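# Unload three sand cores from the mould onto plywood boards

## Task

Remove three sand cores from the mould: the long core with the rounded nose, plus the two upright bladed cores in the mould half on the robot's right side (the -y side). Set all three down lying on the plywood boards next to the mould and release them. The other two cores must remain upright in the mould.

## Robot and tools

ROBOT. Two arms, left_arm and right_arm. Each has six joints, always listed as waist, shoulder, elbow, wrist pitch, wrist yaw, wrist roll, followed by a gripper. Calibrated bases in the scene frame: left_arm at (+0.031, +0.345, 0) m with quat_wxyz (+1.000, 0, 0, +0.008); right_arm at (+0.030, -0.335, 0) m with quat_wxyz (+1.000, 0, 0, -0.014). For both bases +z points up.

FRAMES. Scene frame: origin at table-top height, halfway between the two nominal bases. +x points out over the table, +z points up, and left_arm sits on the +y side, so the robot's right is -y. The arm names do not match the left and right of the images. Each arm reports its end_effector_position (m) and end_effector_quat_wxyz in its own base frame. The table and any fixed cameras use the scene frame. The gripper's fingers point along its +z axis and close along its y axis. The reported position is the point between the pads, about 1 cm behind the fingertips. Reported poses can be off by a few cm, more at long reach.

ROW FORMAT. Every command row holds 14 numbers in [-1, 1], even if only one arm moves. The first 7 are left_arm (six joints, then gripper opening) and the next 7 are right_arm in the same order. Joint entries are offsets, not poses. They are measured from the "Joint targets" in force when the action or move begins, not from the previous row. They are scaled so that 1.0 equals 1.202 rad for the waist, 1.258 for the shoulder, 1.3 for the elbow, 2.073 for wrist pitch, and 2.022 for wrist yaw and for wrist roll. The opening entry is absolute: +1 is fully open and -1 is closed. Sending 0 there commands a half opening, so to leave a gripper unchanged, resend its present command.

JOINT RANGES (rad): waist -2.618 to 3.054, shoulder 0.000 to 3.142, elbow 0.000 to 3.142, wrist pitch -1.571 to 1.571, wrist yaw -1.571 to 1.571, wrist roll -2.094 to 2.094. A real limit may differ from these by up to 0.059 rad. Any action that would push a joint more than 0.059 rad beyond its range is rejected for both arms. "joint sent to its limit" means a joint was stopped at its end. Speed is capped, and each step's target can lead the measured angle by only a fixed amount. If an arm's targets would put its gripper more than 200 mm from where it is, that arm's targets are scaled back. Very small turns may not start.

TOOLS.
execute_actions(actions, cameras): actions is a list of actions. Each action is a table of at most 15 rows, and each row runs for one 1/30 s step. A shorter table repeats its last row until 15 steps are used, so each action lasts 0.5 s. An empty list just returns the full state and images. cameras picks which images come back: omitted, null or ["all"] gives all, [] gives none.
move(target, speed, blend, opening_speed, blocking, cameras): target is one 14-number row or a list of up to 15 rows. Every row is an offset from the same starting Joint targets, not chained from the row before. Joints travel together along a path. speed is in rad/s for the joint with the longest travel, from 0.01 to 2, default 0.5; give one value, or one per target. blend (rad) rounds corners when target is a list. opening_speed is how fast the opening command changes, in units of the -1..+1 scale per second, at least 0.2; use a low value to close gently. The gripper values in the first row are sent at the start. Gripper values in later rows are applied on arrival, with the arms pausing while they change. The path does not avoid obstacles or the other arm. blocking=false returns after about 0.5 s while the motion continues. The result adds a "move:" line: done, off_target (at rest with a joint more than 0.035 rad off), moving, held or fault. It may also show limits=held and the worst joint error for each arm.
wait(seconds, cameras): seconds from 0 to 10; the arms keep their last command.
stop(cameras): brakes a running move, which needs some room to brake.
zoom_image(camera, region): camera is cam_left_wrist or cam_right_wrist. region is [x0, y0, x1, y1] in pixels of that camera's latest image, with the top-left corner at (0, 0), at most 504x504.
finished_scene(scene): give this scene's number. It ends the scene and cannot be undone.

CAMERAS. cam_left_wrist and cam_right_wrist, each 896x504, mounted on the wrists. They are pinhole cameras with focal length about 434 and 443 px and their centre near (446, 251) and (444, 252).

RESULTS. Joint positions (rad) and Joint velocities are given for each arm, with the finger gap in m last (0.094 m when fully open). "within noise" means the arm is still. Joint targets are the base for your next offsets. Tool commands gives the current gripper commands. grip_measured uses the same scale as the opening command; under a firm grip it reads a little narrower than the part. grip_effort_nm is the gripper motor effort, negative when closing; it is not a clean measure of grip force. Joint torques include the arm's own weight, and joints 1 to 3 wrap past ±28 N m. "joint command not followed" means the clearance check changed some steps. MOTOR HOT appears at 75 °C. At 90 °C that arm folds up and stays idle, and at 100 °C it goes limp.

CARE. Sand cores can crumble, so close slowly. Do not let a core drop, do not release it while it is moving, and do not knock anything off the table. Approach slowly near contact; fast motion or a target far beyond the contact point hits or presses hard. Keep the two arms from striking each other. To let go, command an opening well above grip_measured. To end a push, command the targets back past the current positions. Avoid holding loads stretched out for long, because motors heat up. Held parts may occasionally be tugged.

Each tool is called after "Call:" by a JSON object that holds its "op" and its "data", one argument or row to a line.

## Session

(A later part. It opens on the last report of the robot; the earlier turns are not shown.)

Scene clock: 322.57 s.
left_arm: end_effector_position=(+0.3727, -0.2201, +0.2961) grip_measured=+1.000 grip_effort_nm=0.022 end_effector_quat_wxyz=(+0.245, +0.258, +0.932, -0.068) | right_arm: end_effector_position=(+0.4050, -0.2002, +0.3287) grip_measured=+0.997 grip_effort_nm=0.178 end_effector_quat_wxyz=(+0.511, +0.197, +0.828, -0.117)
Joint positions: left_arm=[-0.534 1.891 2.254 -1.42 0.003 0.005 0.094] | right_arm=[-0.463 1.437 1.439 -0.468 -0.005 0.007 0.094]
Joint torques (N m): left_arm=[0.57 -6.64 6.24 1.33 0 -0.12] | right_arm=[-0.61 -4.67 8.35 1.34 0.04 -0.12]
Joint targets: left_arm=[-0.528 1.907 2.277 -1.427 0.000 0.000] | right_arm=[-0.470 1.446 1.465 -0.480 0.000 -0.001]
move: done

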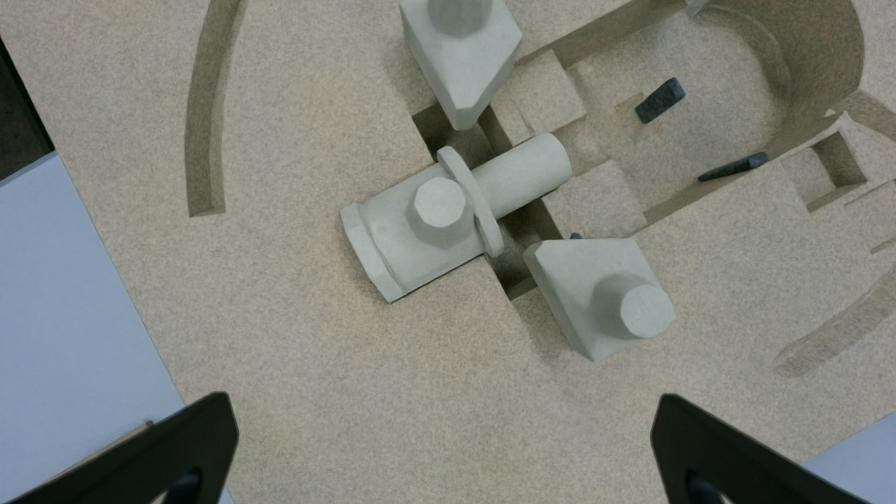

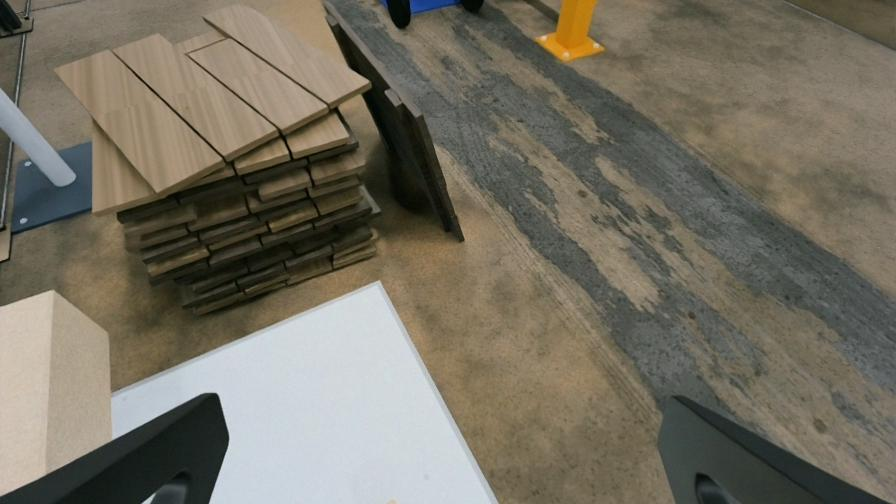

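Call:
{"op": "move", "data": {
  "target": [0.28,0.2385,-0.005,0.014,0.386,0.643,1,0,0,0,0,0,0,1],
  "speed": 0.5,
  "cameras": ["cam_left_wrist"]
}}

Scene clock: 353.63 s.
left_arm: end_effector_position=(+0.4272, -0.2077, +0.2167) grip_measured=+1.000 grip_effort_nm=0.012 end_effector_quat_wxyz=(+0.285, +0.657, +0.649, -0.255) | right_arm: end_effector_position=(+0.4049, -0.2002, +0.3286) grip_measured=+0.997 grip_effort_nm=0.178 end_effector_quat_wxyz=(+0.511, +0.197, +0.829, -0.117)
Joint positions: left_arm=[-0.195 2.185 2.254 -1.403 0.755 1.294 0.094] | right_arm=[-0.463 1.437 1.439 -0.469 -0.005 0.007 0.094]
Joint torques (N m): left_arm=[0.28 -8.66 6.02 0.89 0.78 0.02] | right_arm=[-0.59 -4.68 8.35 1.36 0.03 -0.12]
Heat: left arm: 39 °C; right arm: 44 °C.
Joint targets: left_arm=[-0.191 2.207 2.271 -1.398 0.781 1.301] | right_arm=[-0.470 1.446 1.465 -0.480 0.000 -0.001]
move: done
Images, in order: cam_left_wrist.

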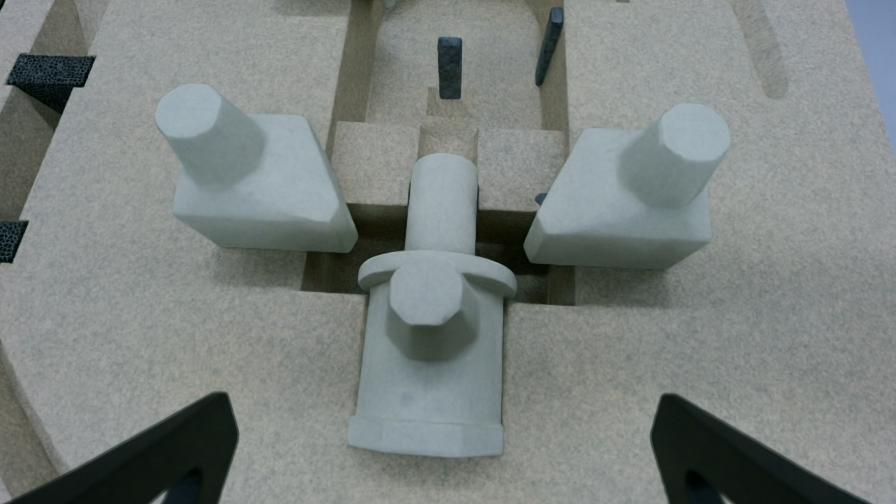

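Call:
{"op": "move", "data": {
  "target": [-0.044,0.0143,-0.097,0.077,0.003,-0.036,1,0,0,0,0,0,0,1],
  "speed": 0.25,
  "cameras": ["cam_left_wrist"]
}}

Scene clock: 361.43 s.
left_arm: end_effector_position=(+0.4352, -0.2320, +0.1873) grip_measured=+1.000 grip_effort_nm=0.017 end_effector_quat_wxyz=(+0.288, +0.656, +0.646, -0.263) | right_arm: end_effector_position=(+0.4049, -0.2002, +0.3285) grip_measured=+0.997 grip_effort_nm=0.178 end_effector_quat_wxyz=(+0.511, +0.197, +0.829, -0.117)
Joint positions: left_arm=[-0.24 2.203 2.152 -1.244 0.762 1.235 0.094] | right_arm=[-0.463 1.437 1.439 -0.469 -0.005 0.007 0.094]
Joint torques (N m): left_arm=[-0.29 -9.09 4.25 0.98 0.75 -0.13] | right_arm=[-0.62 -4.68 8.34 1.36 0.04 -0.12]
Joint targets: left_arm=[-0.244 2.225 2.145 -1.238 0.787 1.228] | right_arm=[-0.470 1.446 1.465 -0.480 0.000 -0.001]
move: done
Images, in order: cam_left_wrist.

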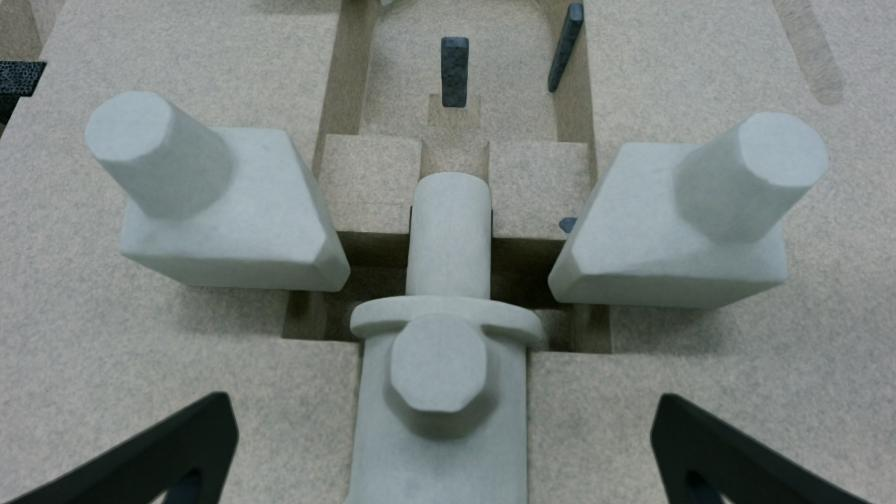

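Call:
{"op": "move", "data": {
  "target": [-0.030,0.02,-0.065,0.05,0,-0.024,1,0,0,0,0,0,0,1],
  "speed": 0.2,
  "cameras": ["cam_left_wrist"]
}}

Scene clock: 365.33 s.
left_arm: end_effector_position=(+0.4340, -0.2497, +0.1557) grip_measured=+1.000 grip_effort_nm=0.017 end_effector_quat_wxyz=(+0.274, +0.651, +0.652, -0.277) | right_arm: end_effector_position=(+0.4049, -0.2002, +0.3285) grip_measured=+0.997 grip_effort_nm=0.168 end_effector_quat_wxyz=(+0.511, +0.197, +0.829, -0.117)
Joint positions: left_arm=[-0.275 2.228 2.067 -1.141 0.763 1.186 0.094] | right_arm=[-0.463 1.437 1.439 -0.469 -0.005 0.007 0.094]
Joint torques (N m): left_arm=[-0.28 -9.28 4.33 0.97 0.72 -0.13] | right_arm=[-0.59 -4.67 8.34 1.36 0.04 -0.11]
Joint targets: left_arm=[-0.280 2.250 2.060 -1.135 0.787 1.179] | right_arm=[-0.470 1.446 1.465 -0.480 0.000 -0.001]
move: done
Images, in order: cam_left_wrist.

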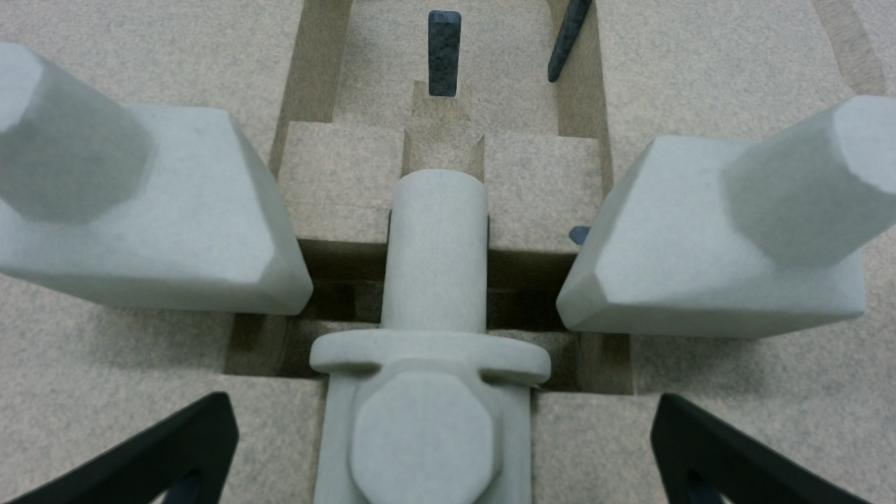

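Call:
{"op": "move", "data": {
  "target": [0.003,0.008,0.011,-0.002,0,0,1,0,0,0,0,0,0,1],
  "speed": 0.2,
  "cameras": ["cam_left_wrist"]
}}

Call:
{"op": "move", "data": {
  "target": [0,0,0,0,0,0,-0.6,0,0,0,0,0,0,1],
  "opening_speed": 0.6,
  "cameras": ["cam_left_wrist"]
}}

Scene clock: 373.97 s.
move: done
Images, in order: cam_left_wrist.

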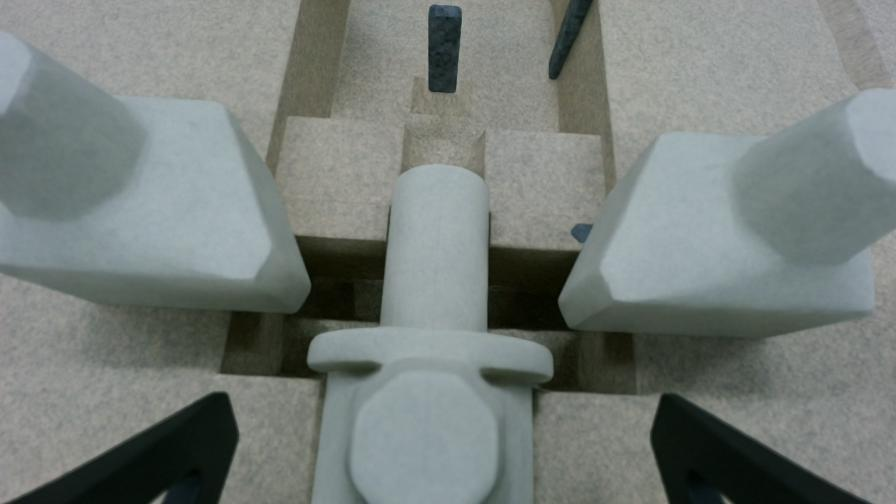

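Scene clock: 376.83 s.
left_arm: end_effector_position=(+0.4377, -0.2507, +0.1528) grip_measured=-0.303 grip_effort_nm=-1.004 end_effector_quat_wxyz=(+0.278, +0.652, +0.650, -0.275) | right_arm: end_effector_position=(+0.4049, -0.2001, +0.3284) grip_measured=+0.997 grip_effort_nm=0.173 end_effector_quat_wxyz=(+0.511, +0.197, +0.829, -0.116)
Joint positions: left_arm=[-0.275 2.237 2.067 -1.122 0.763 1.185 0.033] | right_arm=[-0.463 1.437 1.439 -0.469 -0.005 0.007 0.094]
Joint torques (N m): left_arm=[0.01 -9.37 5.48 0.75 0.74 -0.14] | right_arm=[-0.59 -4.67 8.36 1.37 0.04 -0.13]
Joint targets: left_arm=[-0.276 2.260 2.074 -1.139 0.787 1.179] | right_arm=[-0.470 1.446 1.465 -0.480 0.000 -0.001]
move: done
Images, in order: cam_left_wrist.

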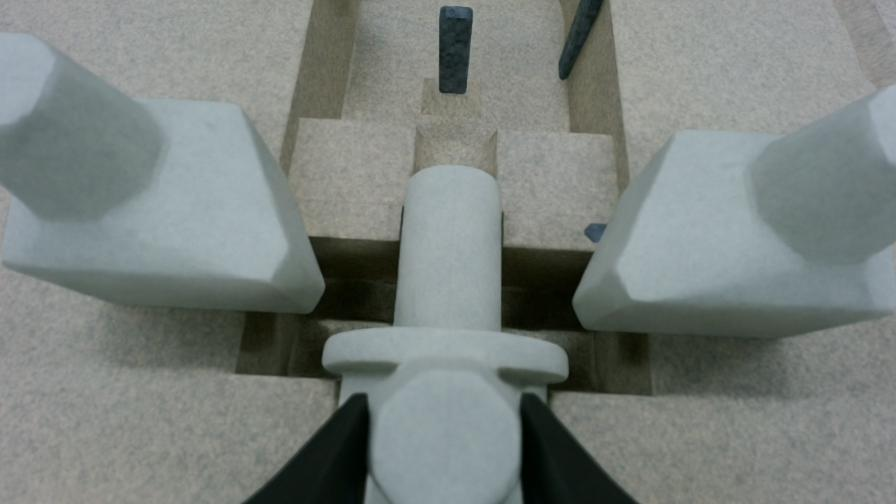

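Call:
{"op": "move", "data": {
  "target": [0,0.0,0.135,-0.062,0,0,-0.6,0,0,0,0,0,0,1],
  "speed": 0.12,
  "cameras": ["cam_left_wrist"]
}}

Scene clock: 383.13 s.
left_arm: end_effector_position=(+0.4381, -0.2467, +0.1665) grip_measured=-0.304 grip_effort_nm=-0.999 end_effector_quat_wxyz=(+0.260, +0.654, +0.660, -0.264) | right_arm: end_effector_position=(+0.4049, -0.2001, +0.3284) grip_measured=+0.997 grip_effort_nm=0.178 end_effector_quat_wxyz=(+0.511, +0.197, +0.829, -0.116)
Joint positions: left_arm=[-0.278 2.27 2.202 -1.252 0.725 1.188 0.033] | right_arm=[-0.463 1.437 1.439 -0.469 -0.005 0.007 0.094]
Joint torques (N m): left_arm=[0.16 -11.77 8.95 0.71 1.16 -0.17] | right_arm=[-0.59 -4.68 8.35 1.37 0.04 -0.13]
Joint targets: left_arm=[-0.277 2.260 2.250 -1.267 0.787 1.179] | right_arm=[-0.470 1.446 1.465 -0.480 0.000 -0.001]
move: off_target (left_arm); left_arm: the wrist yaw is farthest, 0.062 rad from its target
Images, in order: cam_left_wrist.

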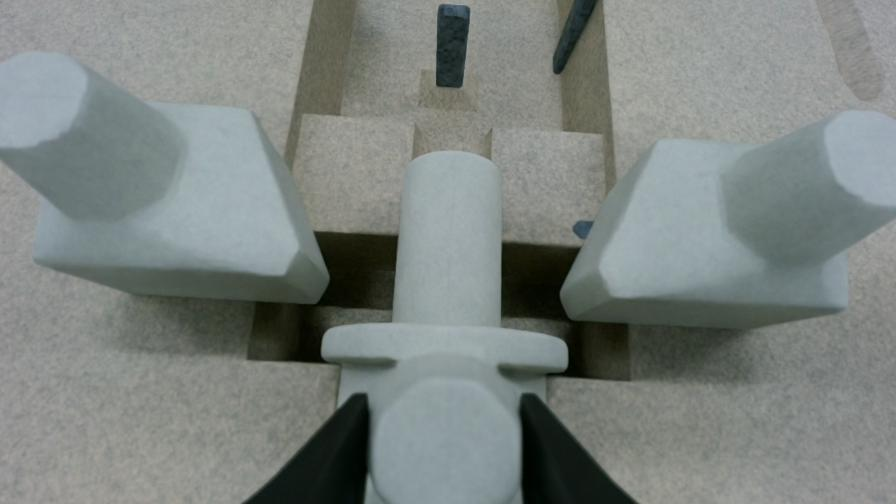

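Call:
{"op": "move", "data": {
  "target": [0,0.025,0.13,-0.055,0.01,0,-0.6,0,0,0,0,0,0,1],
  "speed": 0.15,
  "cameras": ["cam_left_wrist"]
}}

Scene clock: 388.00 s.
left_arm: end_effector_position=(+0.4350, -0.2448, +0.1965) grip_measured=-0.304 grip_effort_nm=-0.989 end_effector_quat_wxyz=(+0.258, +0.654, +0.662, -0.262) | right_arm: end_effector_position=(+0.4048, -0.2001, +0.3283) grip_measured=+0.997 grip_effort_nm=0.178 end_effector_quat_wxyz=(+0.511, +0.197, +0.829, -0.116)
Joint positions: left_arm=[-0.278 2.295 2.371 -1.395 0.717 1.186 0.033] | right_arm=[-0.463 1.437 1.439 -0.47 -0.005 0.007 0.094]
Joint torques (N m): left_arm=[0.14 -11.33 8.69 1.02 1.49 -0.15] | right_arm=[-0.61 -4.68 8.38 1.37 0.04 -0.12]
Joint targets: left_arm=[-0.277 2.292 2.419 -1.381 0.807 1.179] | right_arm=[-0.470 1.446 1.465 -0.480 0.000 -0.001]
move: off_target (left_arm); left_arm: the wrist yaw is farthest, 0.090 rad from its target
Images, in order: cam_left_wrist.

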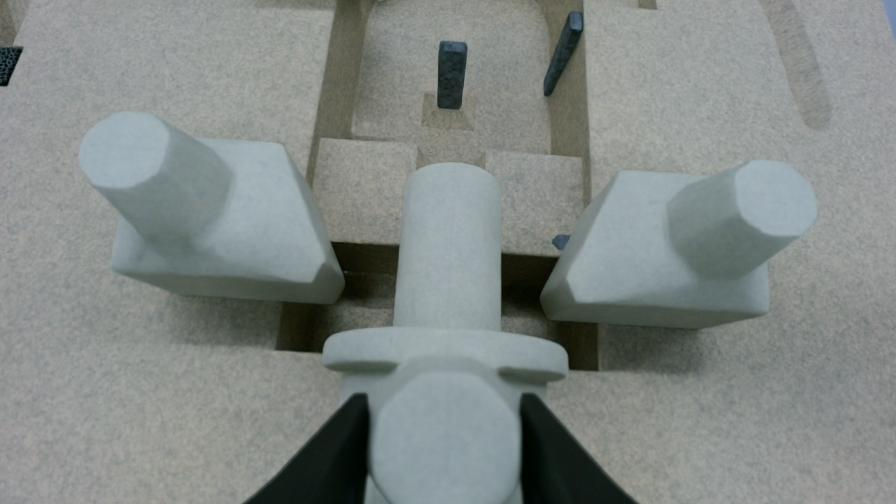

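Call:
{"op": "move", "data": {
  "target": [
    [0,0.035,0.13,-0.055,0.005,0,-0.6,0,0,0,0,0,0,1],
    [0.838,-0.594,-0.715,0.092,0.005,0,-0.6,0,0,0,0,0,0,1]
  ],
  "speed": [0.2,0.45],
  "blend": [0.08,0],
  "cameras": ["cam_left_wrist"]
}}

Scene clock: 407.90 s.
left_arm: end_effector_position=(+0.3196, +0.1306, +0.2118) grip_measured=-0.304 grip_effort_nm=-0.999 end_effector_quat_wxyz=(+0.345, +0.249, +0.898, -0.113) | right_arm: end_effector_position=(+0.4048, -0.2001, +0.3283) grip_measured=+0.997 grip_effort_nm=0.178 end_effector_quat_wxyz=(+0.511, +0.197, +0.829, -0.117)
Joint positions: left_arm=[0.73 1.605 1.48 -1.22 0.714 1.185 0.033] | right_arm=[-0.463 1.437 1.439 -0.47 -0.005 0.006 0.094]
Joint torques (N m): left_arm=[0.14 -10.56 5.6 1.16 1.64 -0.13] | right_arm=[-0.59 -4.67 8.36 1.36 0.04 -0.12]
Heat: left arm: 47 °C; right arm: 43 °C.
Joint targets: left_arm=[0.731 1.544 1.490 -1.191 0.817 1.179] | right_arm=[-0.470 1.446 1.465 -0.480 0.000 -0.001]
move: off_target (left_arm); left_arm: the wrist yaw is farthest, 0.103 rad from its target
Images, in order: cam_left_wrist.

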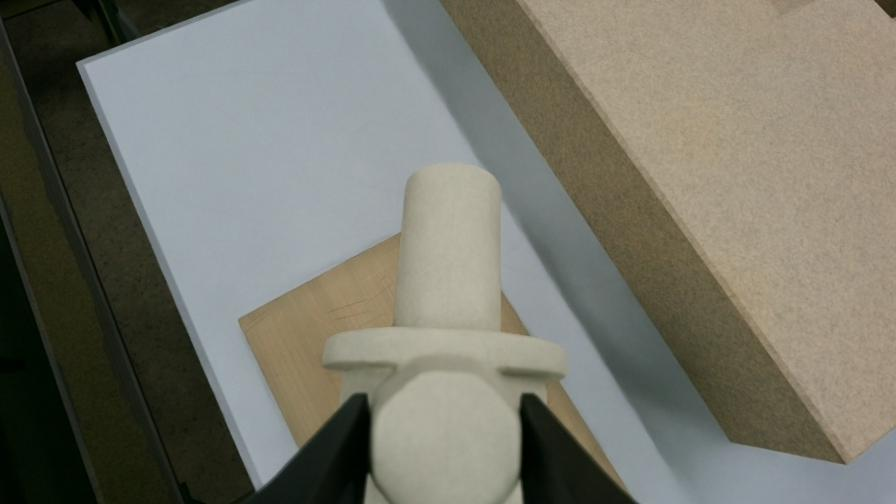

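Call:
{"op": "move", "data": {
  "target": [0,0.01,-0.21,0.138,0,0,-0.6,0,0,0,0,0,0,1],
  "speed": 0.25,
  "cameras": ["cam_left_wrist"]
}}

Scene clock: 412.93 s.
left_arm: end_effector_position=(+0.3199, +0.1305, +0.1437) grip_measured=-0.304 grip_effort_nm=-0.994 end_effector_quat_wxyz=(+0.348, +0.250, +0.897, -0.110) | right_arm: end_effector_position=(+0.4048, -0.2001, +0.3283) grip_measured=+0.997 grip_effort_nm=0.178 end_effector_quat_wxyz=(+0.511, +0.197, +0.829, -0.117)
Joint positions: left_arm=[0.73 1.603 1.204 -0.936 0.716 1.185 0.033] | right_arm=[-0.463 1.437 1.439 -0.47 -0.005 0.006 0.094]
Joint torques (N m): left_arm=[0.21 -9.4 5.75 1.21 1.6 -0.12] | right_arm=[-0.59 -4.67 8.35 1.37 0.04 -0.12]
Joint targets: left_arm=[0.731 1.557 1.216 -0.904 0.817 1.179] | right_arm=[-0.470 1.446 1.465 -0.480 0.000 -0.001]
move: off_target (left_arm); left_arm: the wrist yaw is farthest, 0.101 rad from its target
Images, in order: cam_left_wrist.

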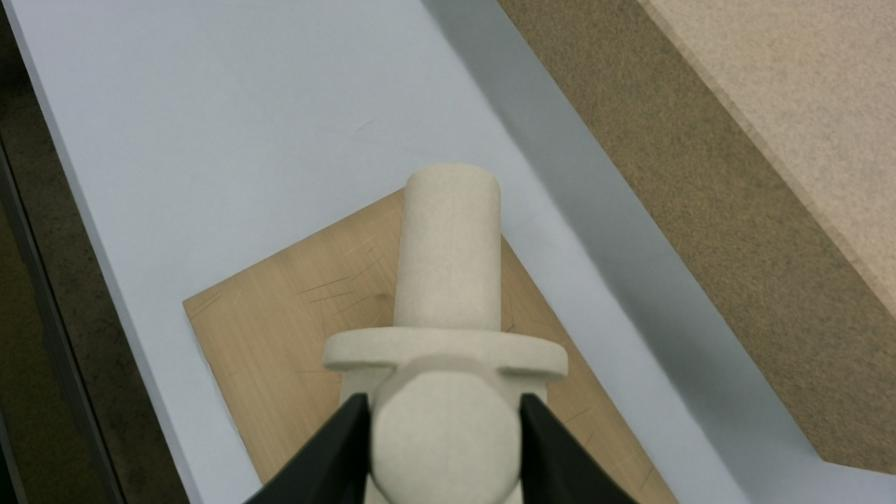

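Call:
{"op": "move", "data": {
  "target": [0.085,0.003,-0.02,0.014,0,0,-0.6,0,0,0,0,0,0,1],
  "speed": 0.2,
  "cameras": ["cam_left_wrist"]
}}

Call:
{"op": "move", "data": {
  "target": [0,0.002,-0.03,0.02,0,0,-0.6,0,0,0,0,0,0,1],
  "speed": 0.1,
  "cameras": ["cam_left_wrist"]
}}

Scene clock: 417.27 s.
move: off_target (left_arm); left_arm: the wrist yaw is farthest, 0.100 rad from its target
Images, in order: cam_left_wrist.

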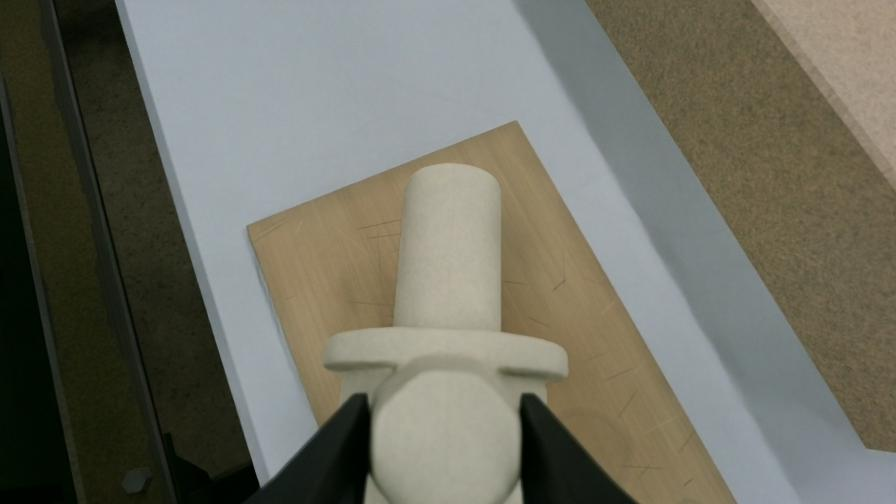

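Scene clock: 418.27 s.
left_arm: end_effector_position=(+0.3042, +0.1602, +0.1285) grip_measured=-0.304 grip_effort_nm=-0.999 end_effector_quat_wxyz=(+0.355, +0.206, +0.907, -0.090) | right_arm: end_effector_position=(+0.4048, -0.2001, +0.3283) grip_measured=+0.997 grip_effort_nm=0.178 end_effector_quat_wxyz=(+0.511, +0.197, +0.829, -0.117)
Joint positions: left_arm=[0.829 1.603 1.141 -0.867 0.717 1.185 0.033] | right_arm=[-0.463 1.437 1.439 -0.47 -0.005 0.006 0.094]
Joint torques (N m): left_arm=[0.39 -8.94 5.53 1.22 1.6 -0.12] | right_arm=[-0.59 -4.67 8.35 1.36 0.04 -0.13]
Joint targets: left_arm=[0.833 1.564 1.152 -0.834 0.818 1.179] | right_arm=[-0.470 1.446 1.465 -0.480 0.000 -0.001]
move: off_target (left_arm); left_arm: the wrist yaw is farthest, 0.100 rad from its target
Images, in order: cam_left_wrist.

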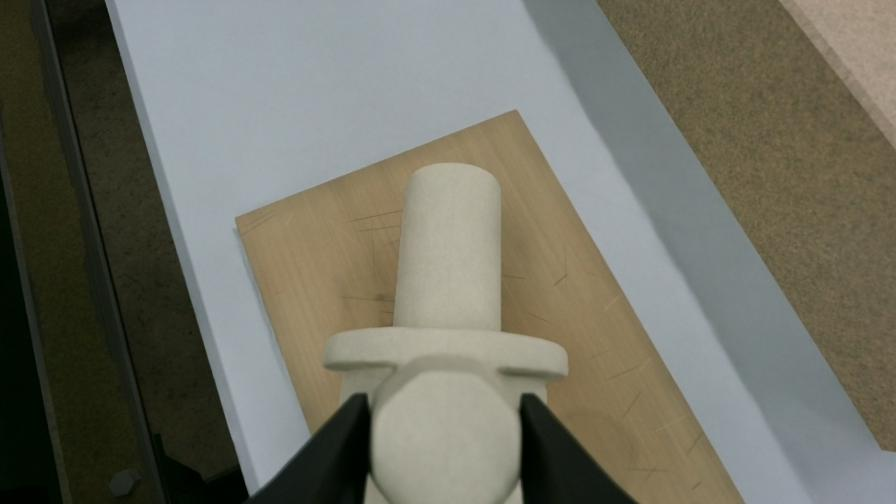

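Call:
{"op": "move", "data": {
  "target": [0,0.002,-0.03,0.02,0,0,-0.6,0,0,0,0,0,0,1],
  "speed": 0.1,
  "cameras": []
}}

Call:
{"op": "move", "data": {
  "target": [0,0.002,-0.02,0.013,0,0,-0.6,0,0,0,0,0,0,1],
  "speed": 0.1,
  "cameras": ["cam_left_wrist"]
}}

Scene clock: 421.40 s.
Heat: left arm: 42 °C; right arm: 43 °C.
move: off_target (left_arm); left_arm: the wrist yaw is farthest, 0.101 rad from its target

Scene clock: 422.20 s.
left_arm: end_effector_position=(+0.3023, +0.1572, +0.1141) grip_measured=-0.304 grip_effort_nm=-0.999 end_effector_quat_wxyz=(+0.357, +0.207, +0.906, -0.090) | right_arm: end_effector_position=(+0.4048, -0.2001, +0.3283) grip_measured=+0.997 grip_effort_nm=0.178 end_effector_quat_wxyz=(+0.511, +0.197, +0.829, -0.117)
Joint positions: left_arm=[0.829 1.603 1.08 -0.802 0.722 1.185 0.033] | right_arm=[-0.463 1.437 1.439 -0.47 -0.005 0.006 0.094]
Joint torques (N m): left_arm=[0.36 -8.47 5.15 1.26 1.55 -0.11] | right_arm=[-0.61 -4.68 8.35 1.37 0.04 -0.12]
Joint targets: left_arm=[0.833 1.569 1.087 -0.766 0.817 1.179] | right_arm=[-0.470 1.446 1.465 -0.480 0.000 -0.001]
move: off_target (left_arm); left_arm: the wrist yaw is farthest, 0.096 rad from its target
Images, in order: cam_left_wrist.

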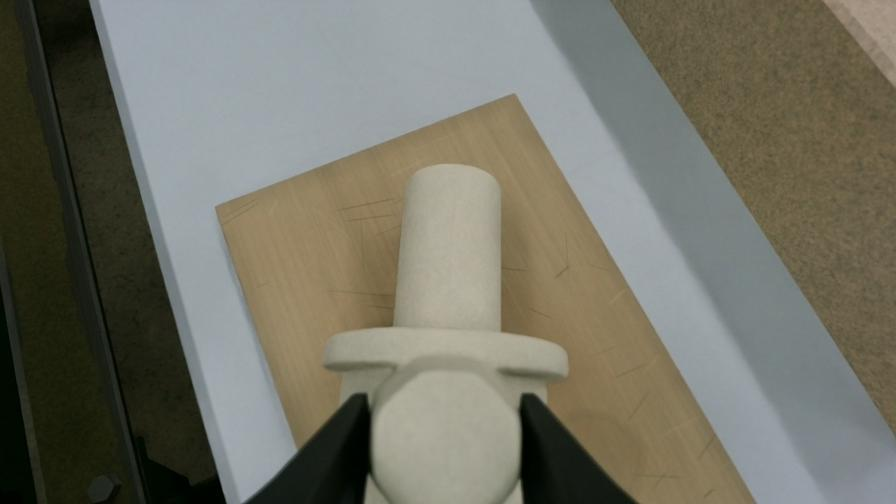

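Call:
{"op": "move", "data": {
  "target": [0,0.002,-0.02,0.013,0,0,-0.6,0,0,0,0,0,0,1],
  "speed": 0.1,
  "cameras": []
}}

Call:
{"op": "move", "data": {
  "target": [0,0.002,-0.02,0.013,0,0,-0.6,0,0,0,0,0,0,1],
  "speed": 0.1,
  "cameras": ["cam_left_wrist"]
}}

Scene clock: 425.40 s.
move: off_target (left_arm); left_arm: the wrist yaw is farthest, 0.072 rad from its target

Scene clock: 426.17 s.
left_arm: end_effector_position=(+0.3066, +0.1549, +0.1129) grip_measured=-0.304 grip_effort_nm=-0.994 end_effector_quat_wxyz=(+0.381, +0.211, +0.896, -0.090) | right_arm: end_effector_position=(+0.4048, -0.2001, +0.3283) grip_measured=+0.997 grip_effort_nm=0.178 end_effector_quat_wxyz=(+0.511, +0.197, +0.829, -0.117)
Joint positions: left_arm=[0.833 1.6 1.044 -0.741 0.766 1.185 0.033] | right_arm=[-0.463 1.437 1.439 -0.47 -0.005 0.006 0.094]
Joint torques (N m): left_arm=[-0.03 -7.73 3.99 1.25 1.07 -0.13] | right_arm=[-0.59 -4.68 8.35 1.37 0.04 -0.12]
Joint targets: left_arm=[0.833 1.573 1.035 -0.712 0.817 1.179] | right_arm=[-0.470 1.446 1.465 -0.480 0.000 -0.001]
move: off_target (left_arm); left_arm: the wrist yaw is farthest, 0.051 rad from its target
Images, in order: cam_left_wrist.

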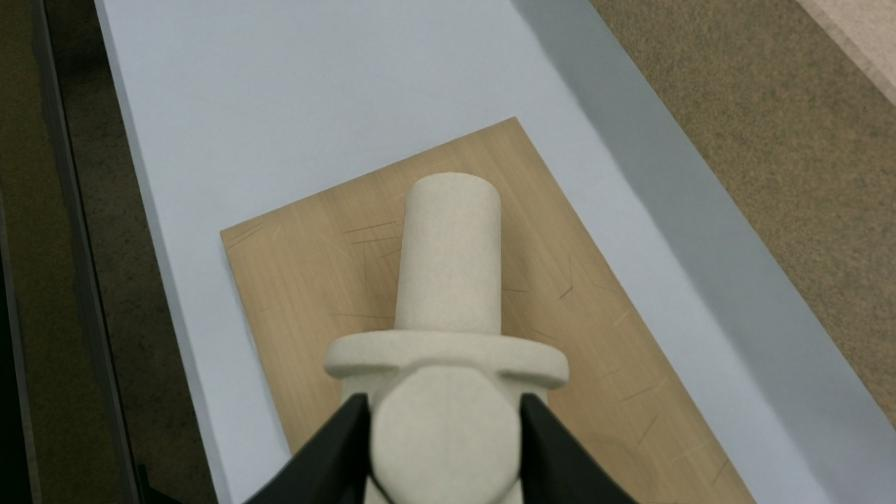

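Call:
{"op": "move", "data": {
  "target": [0,0.002,-0.01,0.006,0,0,-0.2,0,0,0,0,0,0,1],
  "opening_speed": 0.2,
  "speed": 0.1,
  "cameras": ["cam_left_wrist"]
}}

Scene clock: 431.33 s.
left_arm: end_effector_position=(+0.3096, +0.1539, +0.1140) grip_measured=-0.202 grip_effort_nm=0.144 end_effector_quat_wxyz=(+0.393, +0.214, +0.890, -0.089) | right_arm: end_effector_position=(+0.4048, -0.2001, +0.3283) grip_measured=+0.997 grip_effort_nm=0.173 end_effector_quat_wxyz=(+0.511, +0.197, +0.829, -0.117)
Joint positions: left_arm=[0.833 1.597 1.03 -0.711 0.789 1.183 0.037] | right_arm=[-0.463 1.437 1.439 -0.47 -0.005 0.006 0.094]
Joint torques (N m): left_arm=[0.12 -7.28 4.03 1.1 0.81 -0.12] | right_arm=[-0.59 -4.68 8.34 1.37 0.05 -0.12]
Joint targets: left_arm=[0.833 1.576 1.022 -0.699 0.817 1.179] | right_arm=[-0.470 1.446 1.465 -0.480 0.000 -0.001]
move: done
Images, in order: cam_left_wrist.

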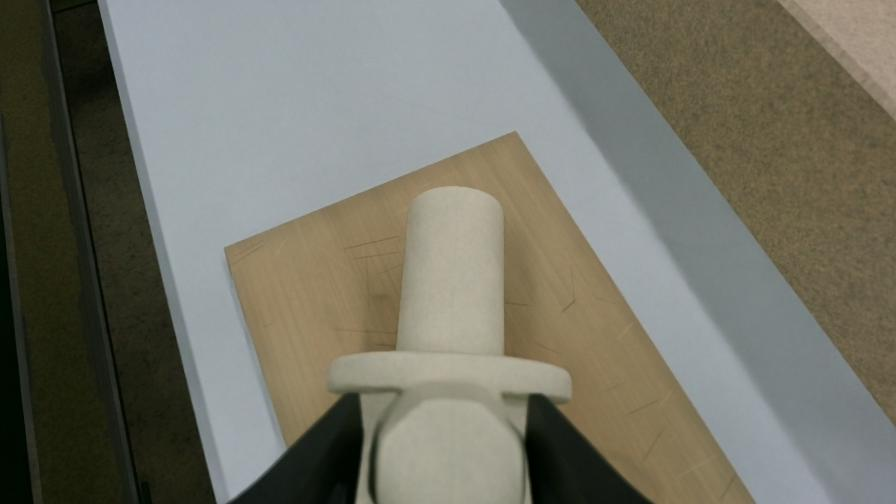

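Call:
{"op": "move", "data": {
  "target": [
    [0,0,0,0,0,0,0.1,0,0,0,0,0,0,1],
    [0,-0.008,0.22,-0.14,0,0,0.1,0,0,0,0,0,0,1]
  ],
  "opening_speed": 0.4,
  "speed": 0.25,
  "cameras": ["cam_left_wrist"]
}}

Scene clock: 436.50 s.
left_arm: end_effector_position=(+0.3173, +0.1615, +0.1776) grip_measured=+0.098 grip_effort_nm=0.139 end_effector_quat_wxyz=(+0.394, +0.213, +0.889, -0.093) | right_arm: end_effector_position=(+0.4048, -0.2001, +0.3283) grip_measured=+0.997 grip_effort_nm=0.173 end_effector_quat_wxyz=(+0.511, +0.197, +0.829, -0.117)
Joint positions: left_arm=[0.833 1.596 1.286 -0.975 0.794 1.183 0.052] | right_arm=[-0.463 1.437 1.439 -0.47 -0.005 0.006 0.094]
Joint torques (N m): left_arm=[0.1 -8.31 6.71 0.79 0.74 -0.1] | right_arm=[-0.59 -4.67 8.34 1.37 0.04 -0.12]
Joint targets: left_arm=[0.833 1.566 1.307 -0.989 0.817 1.179] | right_arm=[-0.470 1.446 1.465 -0.480 0.000 -0.001]
move: done
Images, in order: cam_left_wrist.

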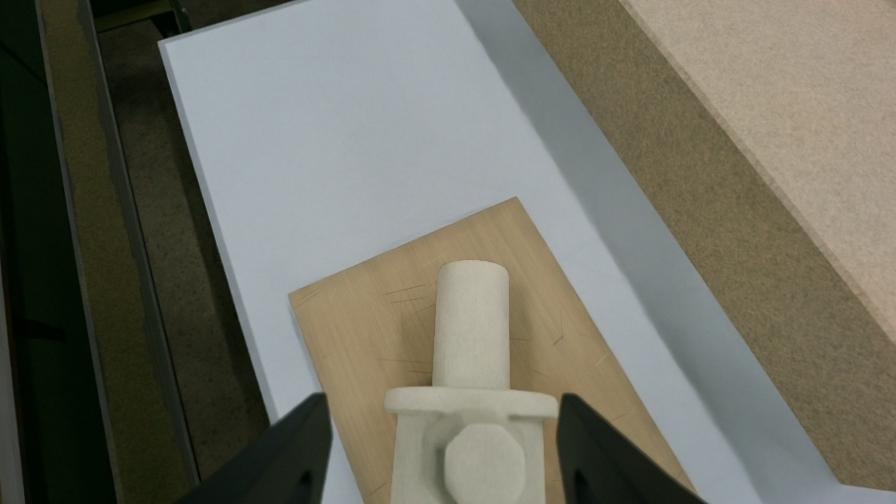

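Call:
{"op": "move", "data": {
  "target": [0,0,0,0,0,0,0.1,0.68,0.461,0.72,-0.41,0,0,1],
  "speed": 0.7,
  "cameras": ["cam_right_wrist"]
}}

Call:
{"op": "zoom_image", "data": {
  "camera": "cam_right_wrist",
  "region": [250, 50, 650, 400]
}}

Scene clock: 463.73 s.
left_arm: end_effector_position=(+0.3172, +0.1614, +0.1775) grip_measured=+0.098 grip_effort_nm=0.144 end_effector_quat_wxyz=(+0.393, +0.213, +0.889, -0.094) | right_arm: end_effector_position=(+0.4539, +0.1688, +0.2968) grip_measured=+0.997 grip_effort_nm=0.178 end_effector_quat_wxyz=(+0.297, -0.165, +0.939, +0.056)
Joint positions: left_arm=[0.833 1.596 1.286 -0.976 0.794 1.183 0.052] | right_arm=[0.353 2.013 2.374 -1.317 -0.003 0.006 0.094]
Joint torques (N m): left_arm=[0.03 -8.25 6.68 0.8 0.75 -0.1] | right_arm=[-0.46 -7.82 7.23 0.91 0.03 -0.11]
Joint targets: left_arm=[0.833 1.566 1.307 -0.990 0.817 1.179] | right_arm=[0.347 2.026 2.401 -1.330 0.001 -0.001]
move: done
Images, in order: cam_right_wrist.

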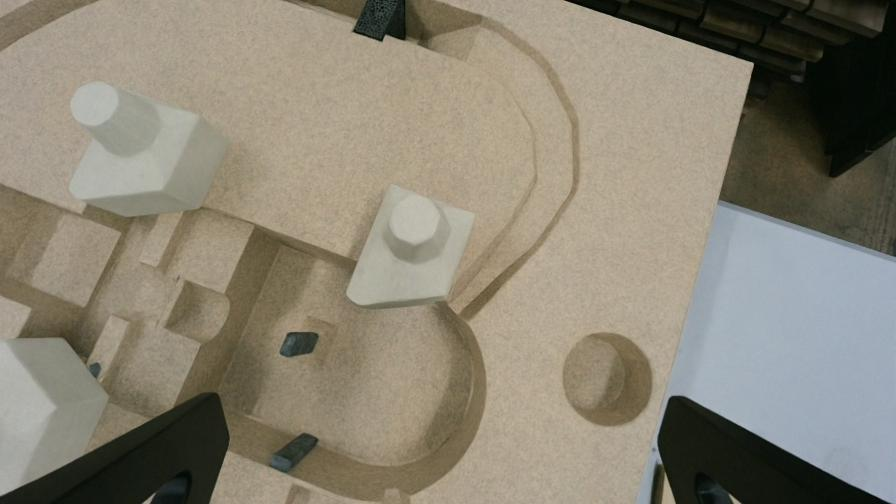

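Scaled by 1.260.

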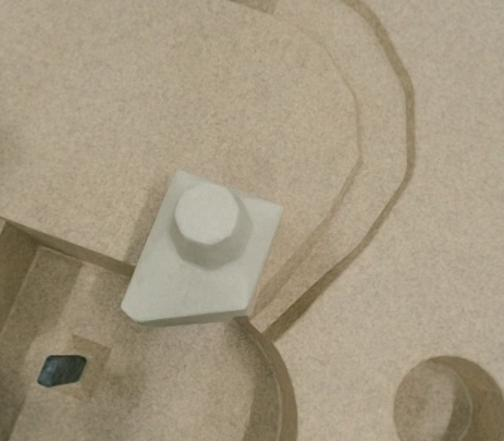

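Call:
{"op": "move", "data": {
  "target": [0,0,0,0,0,0,0.1,0.027,-0.003,-0.312,0.2,0,0,1],
  "speed": 0.5,
  "cameras": ["cam_right_wrist"]
}}

Scene clock: 476.77 s.
left_arm: end_effector_position=(+0.3172, +0.1614, +0.1775) grip_measured=+0.098 grip_effort_nm=0.149 end_effector_quat_wxyz=(+0.393, +0.213, +0.889, -0.094) | right_arm: end_effector_position=(+0.4871, +0.1929, +0.2123) grip_measured=+0.997 grip_effort_nm=0.168 end_effector_quat_wxyz=(+0.301, -0.175, +0.936, +0.059)
Joint positions: left_arm=[0.833 1.596 1.286 -0.976 0.794 1.183 0.052] | right_arm=[0.374 2.014 2.001 -0.935 -0.003 0.006 0.094]
Joint torques (N m): left_arm=[0.08 -8.21 6.75 0.81 0.75 -0.11] | right_arm=[0.49 -8.99 5.46 1.22 0.03 -0.11]
Joint targets: left_arm=[0.833 1.566 1.307 -0.990 0.817 1.179] | right_arm=[0.380 2.022 1.996 -0.916 0.001 -0.001]
move: done
Images, in order: cam_right_wrist.

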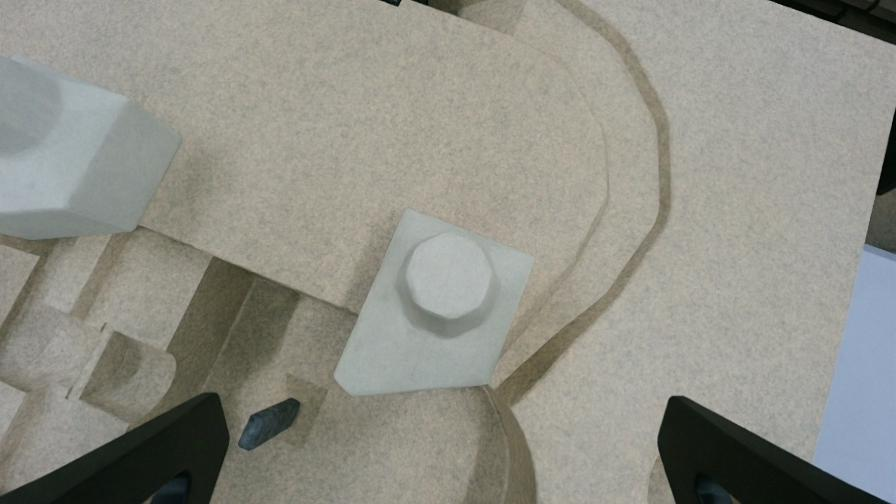

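Call:
{"op": "move", "data": {
  "target": [0,0,0,0,0,0,0.1,-0.001,0.1137,-0.011,0.074,0,0,1],
  "speed": 0.2,
  "cameras": ["cam_right_wrist"]
}}

Scene clock: 484.03 s.
left_arm: end_effector_position=(+0.3172, +0.1614, +0.1775) grip_measured=+0.098 grip_effort_nm=0.134 end_effector_quat_wxyz=(+0.393, +0.213, +0.889, -0.094) | right_arm: end_effector_position=(+0.5224, +0.2068, +0.1570) grip_measured=+0.997 grip_effort_nm=0.168 end_effector_quat_wxyz=(+0.302, -0.175, +0.935, +0.060)
Joint positions: left_arm=[0.833 1.596 1.286 -0.976 0.794 1.183 0.052] | right_arm=[0.374 2.152 1.988 -0.781 -0.003 0.006 0.094]
Joint torques (N m): left_arm=[0.13 -8.24 6.68 0.79 0.73 -0.11] | right_arm=[0.39 -9.73 5.53 1.25 0.03 -0.11]
Joint targets: left_arm=[0.833 1.566 1.307 -0.990 0.817 1.179] | right_arm=[0.378 2.165 1.981 -0.762 0.001 -0.001]
move: done
Images, in order: cam_right_wrist.

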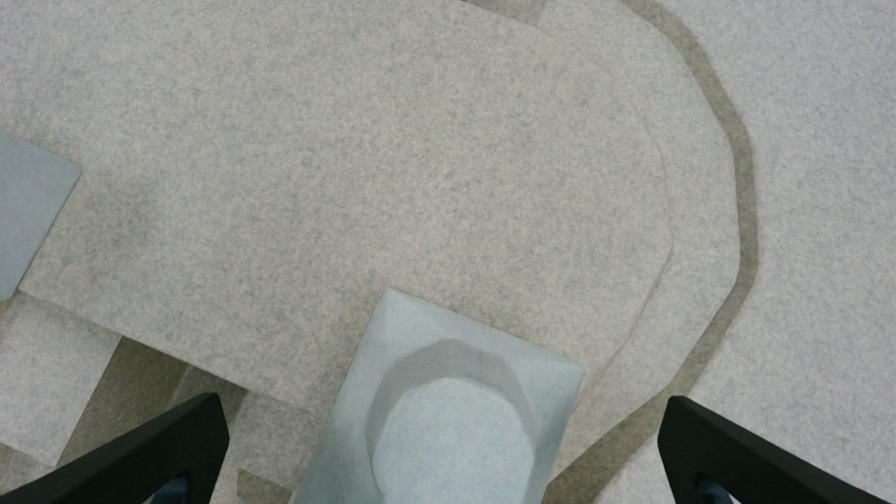

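Call:
{"op": "move", "data": {
  "target": [0,0,0,0,0,0,0.1,0,0,0,0,0,0,-0.6],
  "opening_speed": 0.7,
  "cameras": []
}}

Call:
{"op": "move", "data": {
  "target": [0,0,0,0,0,0,0.1,0,0.02,0.19,-0.08,0,0,-0.6],
  "speed": 0.15,
  "cameras": ["cam_right_wrist"]
}}

Scene clock: 489.27 s.
move: done

Scene clock: 491.50 s.
left_arm: end_effector_position=(+0.3172, +0.1614, +0.1775) grip_measured=+0.098 grip_effort_nm=0.139 end_effector_quat_wxyz=(+0.393, +0.213, +0.889, -0.094) | right_arm: end_effector_position=(+0.5203, +0.2058, +0.1884) grip_measured=-0.275 grip_effort_nm=-1.004 end_effector_quat_wxyz=(+0.293, -0.175, +0.938, +0.058)
Joint positions: left_arm=[0.833 1.596 1.286 -0.976 0.794 1.183 0.052] | right_arm=[0.374 2.187 2.181 -0.958 -0.003 0.006 0.034]
Joint torques (N m): left_arm=[0.09 -8.25 6.63 0.8 0.74 -0.11] | right_arm=[0.39 -10.58 9.62 1.27 0.02 -0.11]
Joint targets: left_arm=[0.833 1.566 1.307 -0.989 0.817 1.179] | right_arm=[0.378 2.190 2.228 -0.928 0.001 -0.001]
move: off_target (right_arm); right_arm: the elbow is farthest, 0.047 rad from its target
Images, in order: cam_right_wrist.

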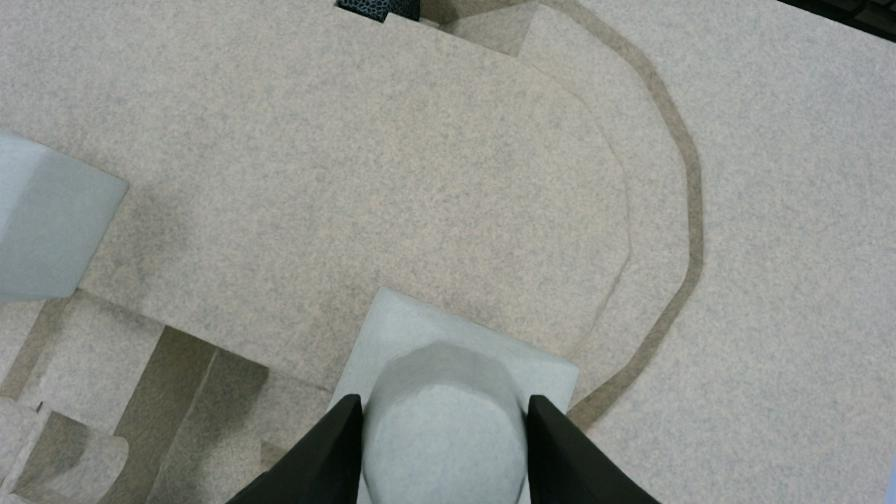

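Call:
{"op": "move", "data": {
  "target": [0,0,0,0,0,0,0.1,0,0.025,0.195,-0.098,0,0,-0.6],
  "speed": 0.15,
  "cameras": ["cam_right_wrist"]
}}

Scene clock: 497.30 s.
left_arm: end_effector_position=(+0.3172, +0.1614, +0.1775) grip_measured=+0.098 grip_effort_nm=0.139 end_effector_quat_wxyz=(+0.393, +0.213, +0.889, -0.094) | right_arm: end_effector_position=(+0.5123, +0.2027, +0.2396) grip_measured=-0.275 grip_effort_nm=-1.009 end_effector_quat_wxyz=(+0.302, -0.175, +0.935, +0.059)
Joint positions: left_arm=[0.833 1.596 1.286 -0.976 0.794 1.183 0.052] | right_arm=[0.374 2.218 2.437 -1.163 -0.003 0.006 0.034]
Joint torques (N m): left_arm=[0.06 -8.17 6.78 0.78 0.75 -0.11] | right_arm=[0.38 -10.33 9.06 1.33 0.02 -0.11]
Joint targets: left_arm=[0.833 1.566 1.307 -0.989 0.817 1.179] | right_arm=[0.378 2.222 2.482 -1.131 0.001 -0.001]
move: off_target (right_arm); right_arm: the elbow is farthest, 0.045 rad from its target
Images, in order: cam_right_wrist.

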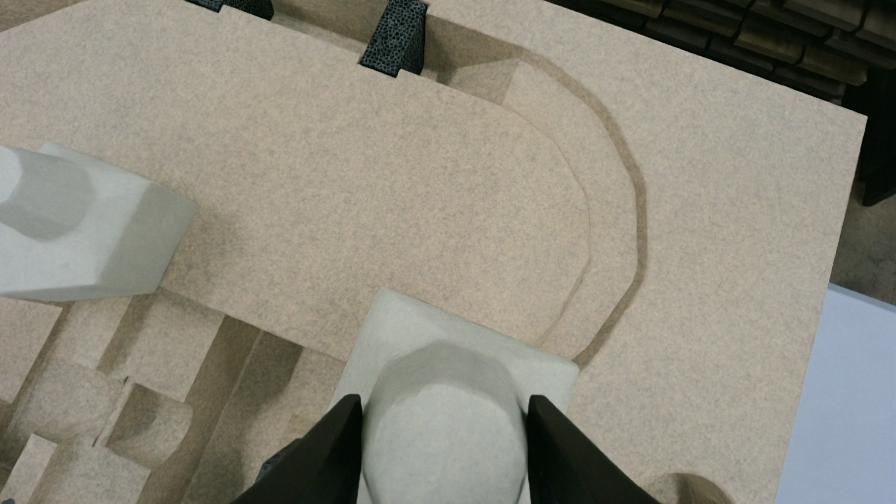

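Call:
{"op": "move", "data": {
  "target": [
    [0,-0.03,0.25,0,0,0,0.1,0,-0.526,-0.573,0.039,0,0,-0.6],
    [-1,-0.095,0.42,0.042,-0.404,-0.583,1,-0.5745,-0.526,-0.573,0.039,0,0,-0.6]
  ],
  "speed": [0.4,0.6],
  "blend": [0.1,0],
  "cameras": ["cam_right_wrist"]
}}

Scene clock: 518.17 s.
left_arm: end_effector_position=(+0.3859, -0.1488, +0.3929) grip_measured=+0.998 grip_effort_nm=0.134 end_effector_quat_wxyz=(+0.479, +0.164, +0.858, -0.091) | right_arm: end_effector_position=(+0.3831, -0.1233, +0.2670) grip_measured=-0.275 grip_effort_nm=-1.004 end_effector_quat_wxyz=(+0.287, +0.152, +0.945, -0.046)
Joint positions: left_arm=[-0.367 1.472 1.831 -0.912 0.008 0.007 0.094] | right_arm=[-0.312 1.605 1.734 -1.109 0.004 0.005 0.034]
Joint torques (N m): left_arm=[-0.12 -6.83 6.74 2.16 -0.06 -0.15] | right_arm=[0.05 -9.78 5.82 1.55 -0.04 -0.11]
Joint targets: left_arm=[-0.369 1.446 1.853 -0.902 0.000 0.000] | right_arm=[-0.312 1.560 1.737 -1.050 0.001 -0.001]
move: off_target (right_arm); right_arm: the wrist pitch is farthest, 0.059 rad from its target
Images, in order: cam_right_wrist.

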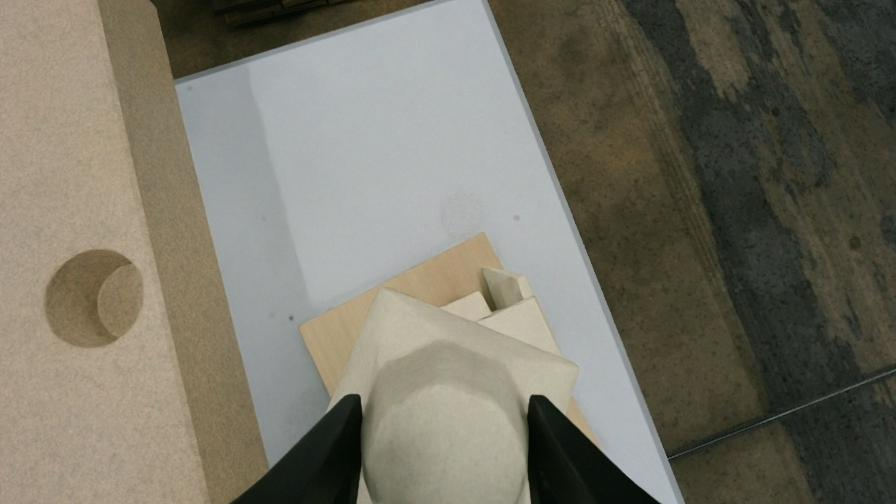

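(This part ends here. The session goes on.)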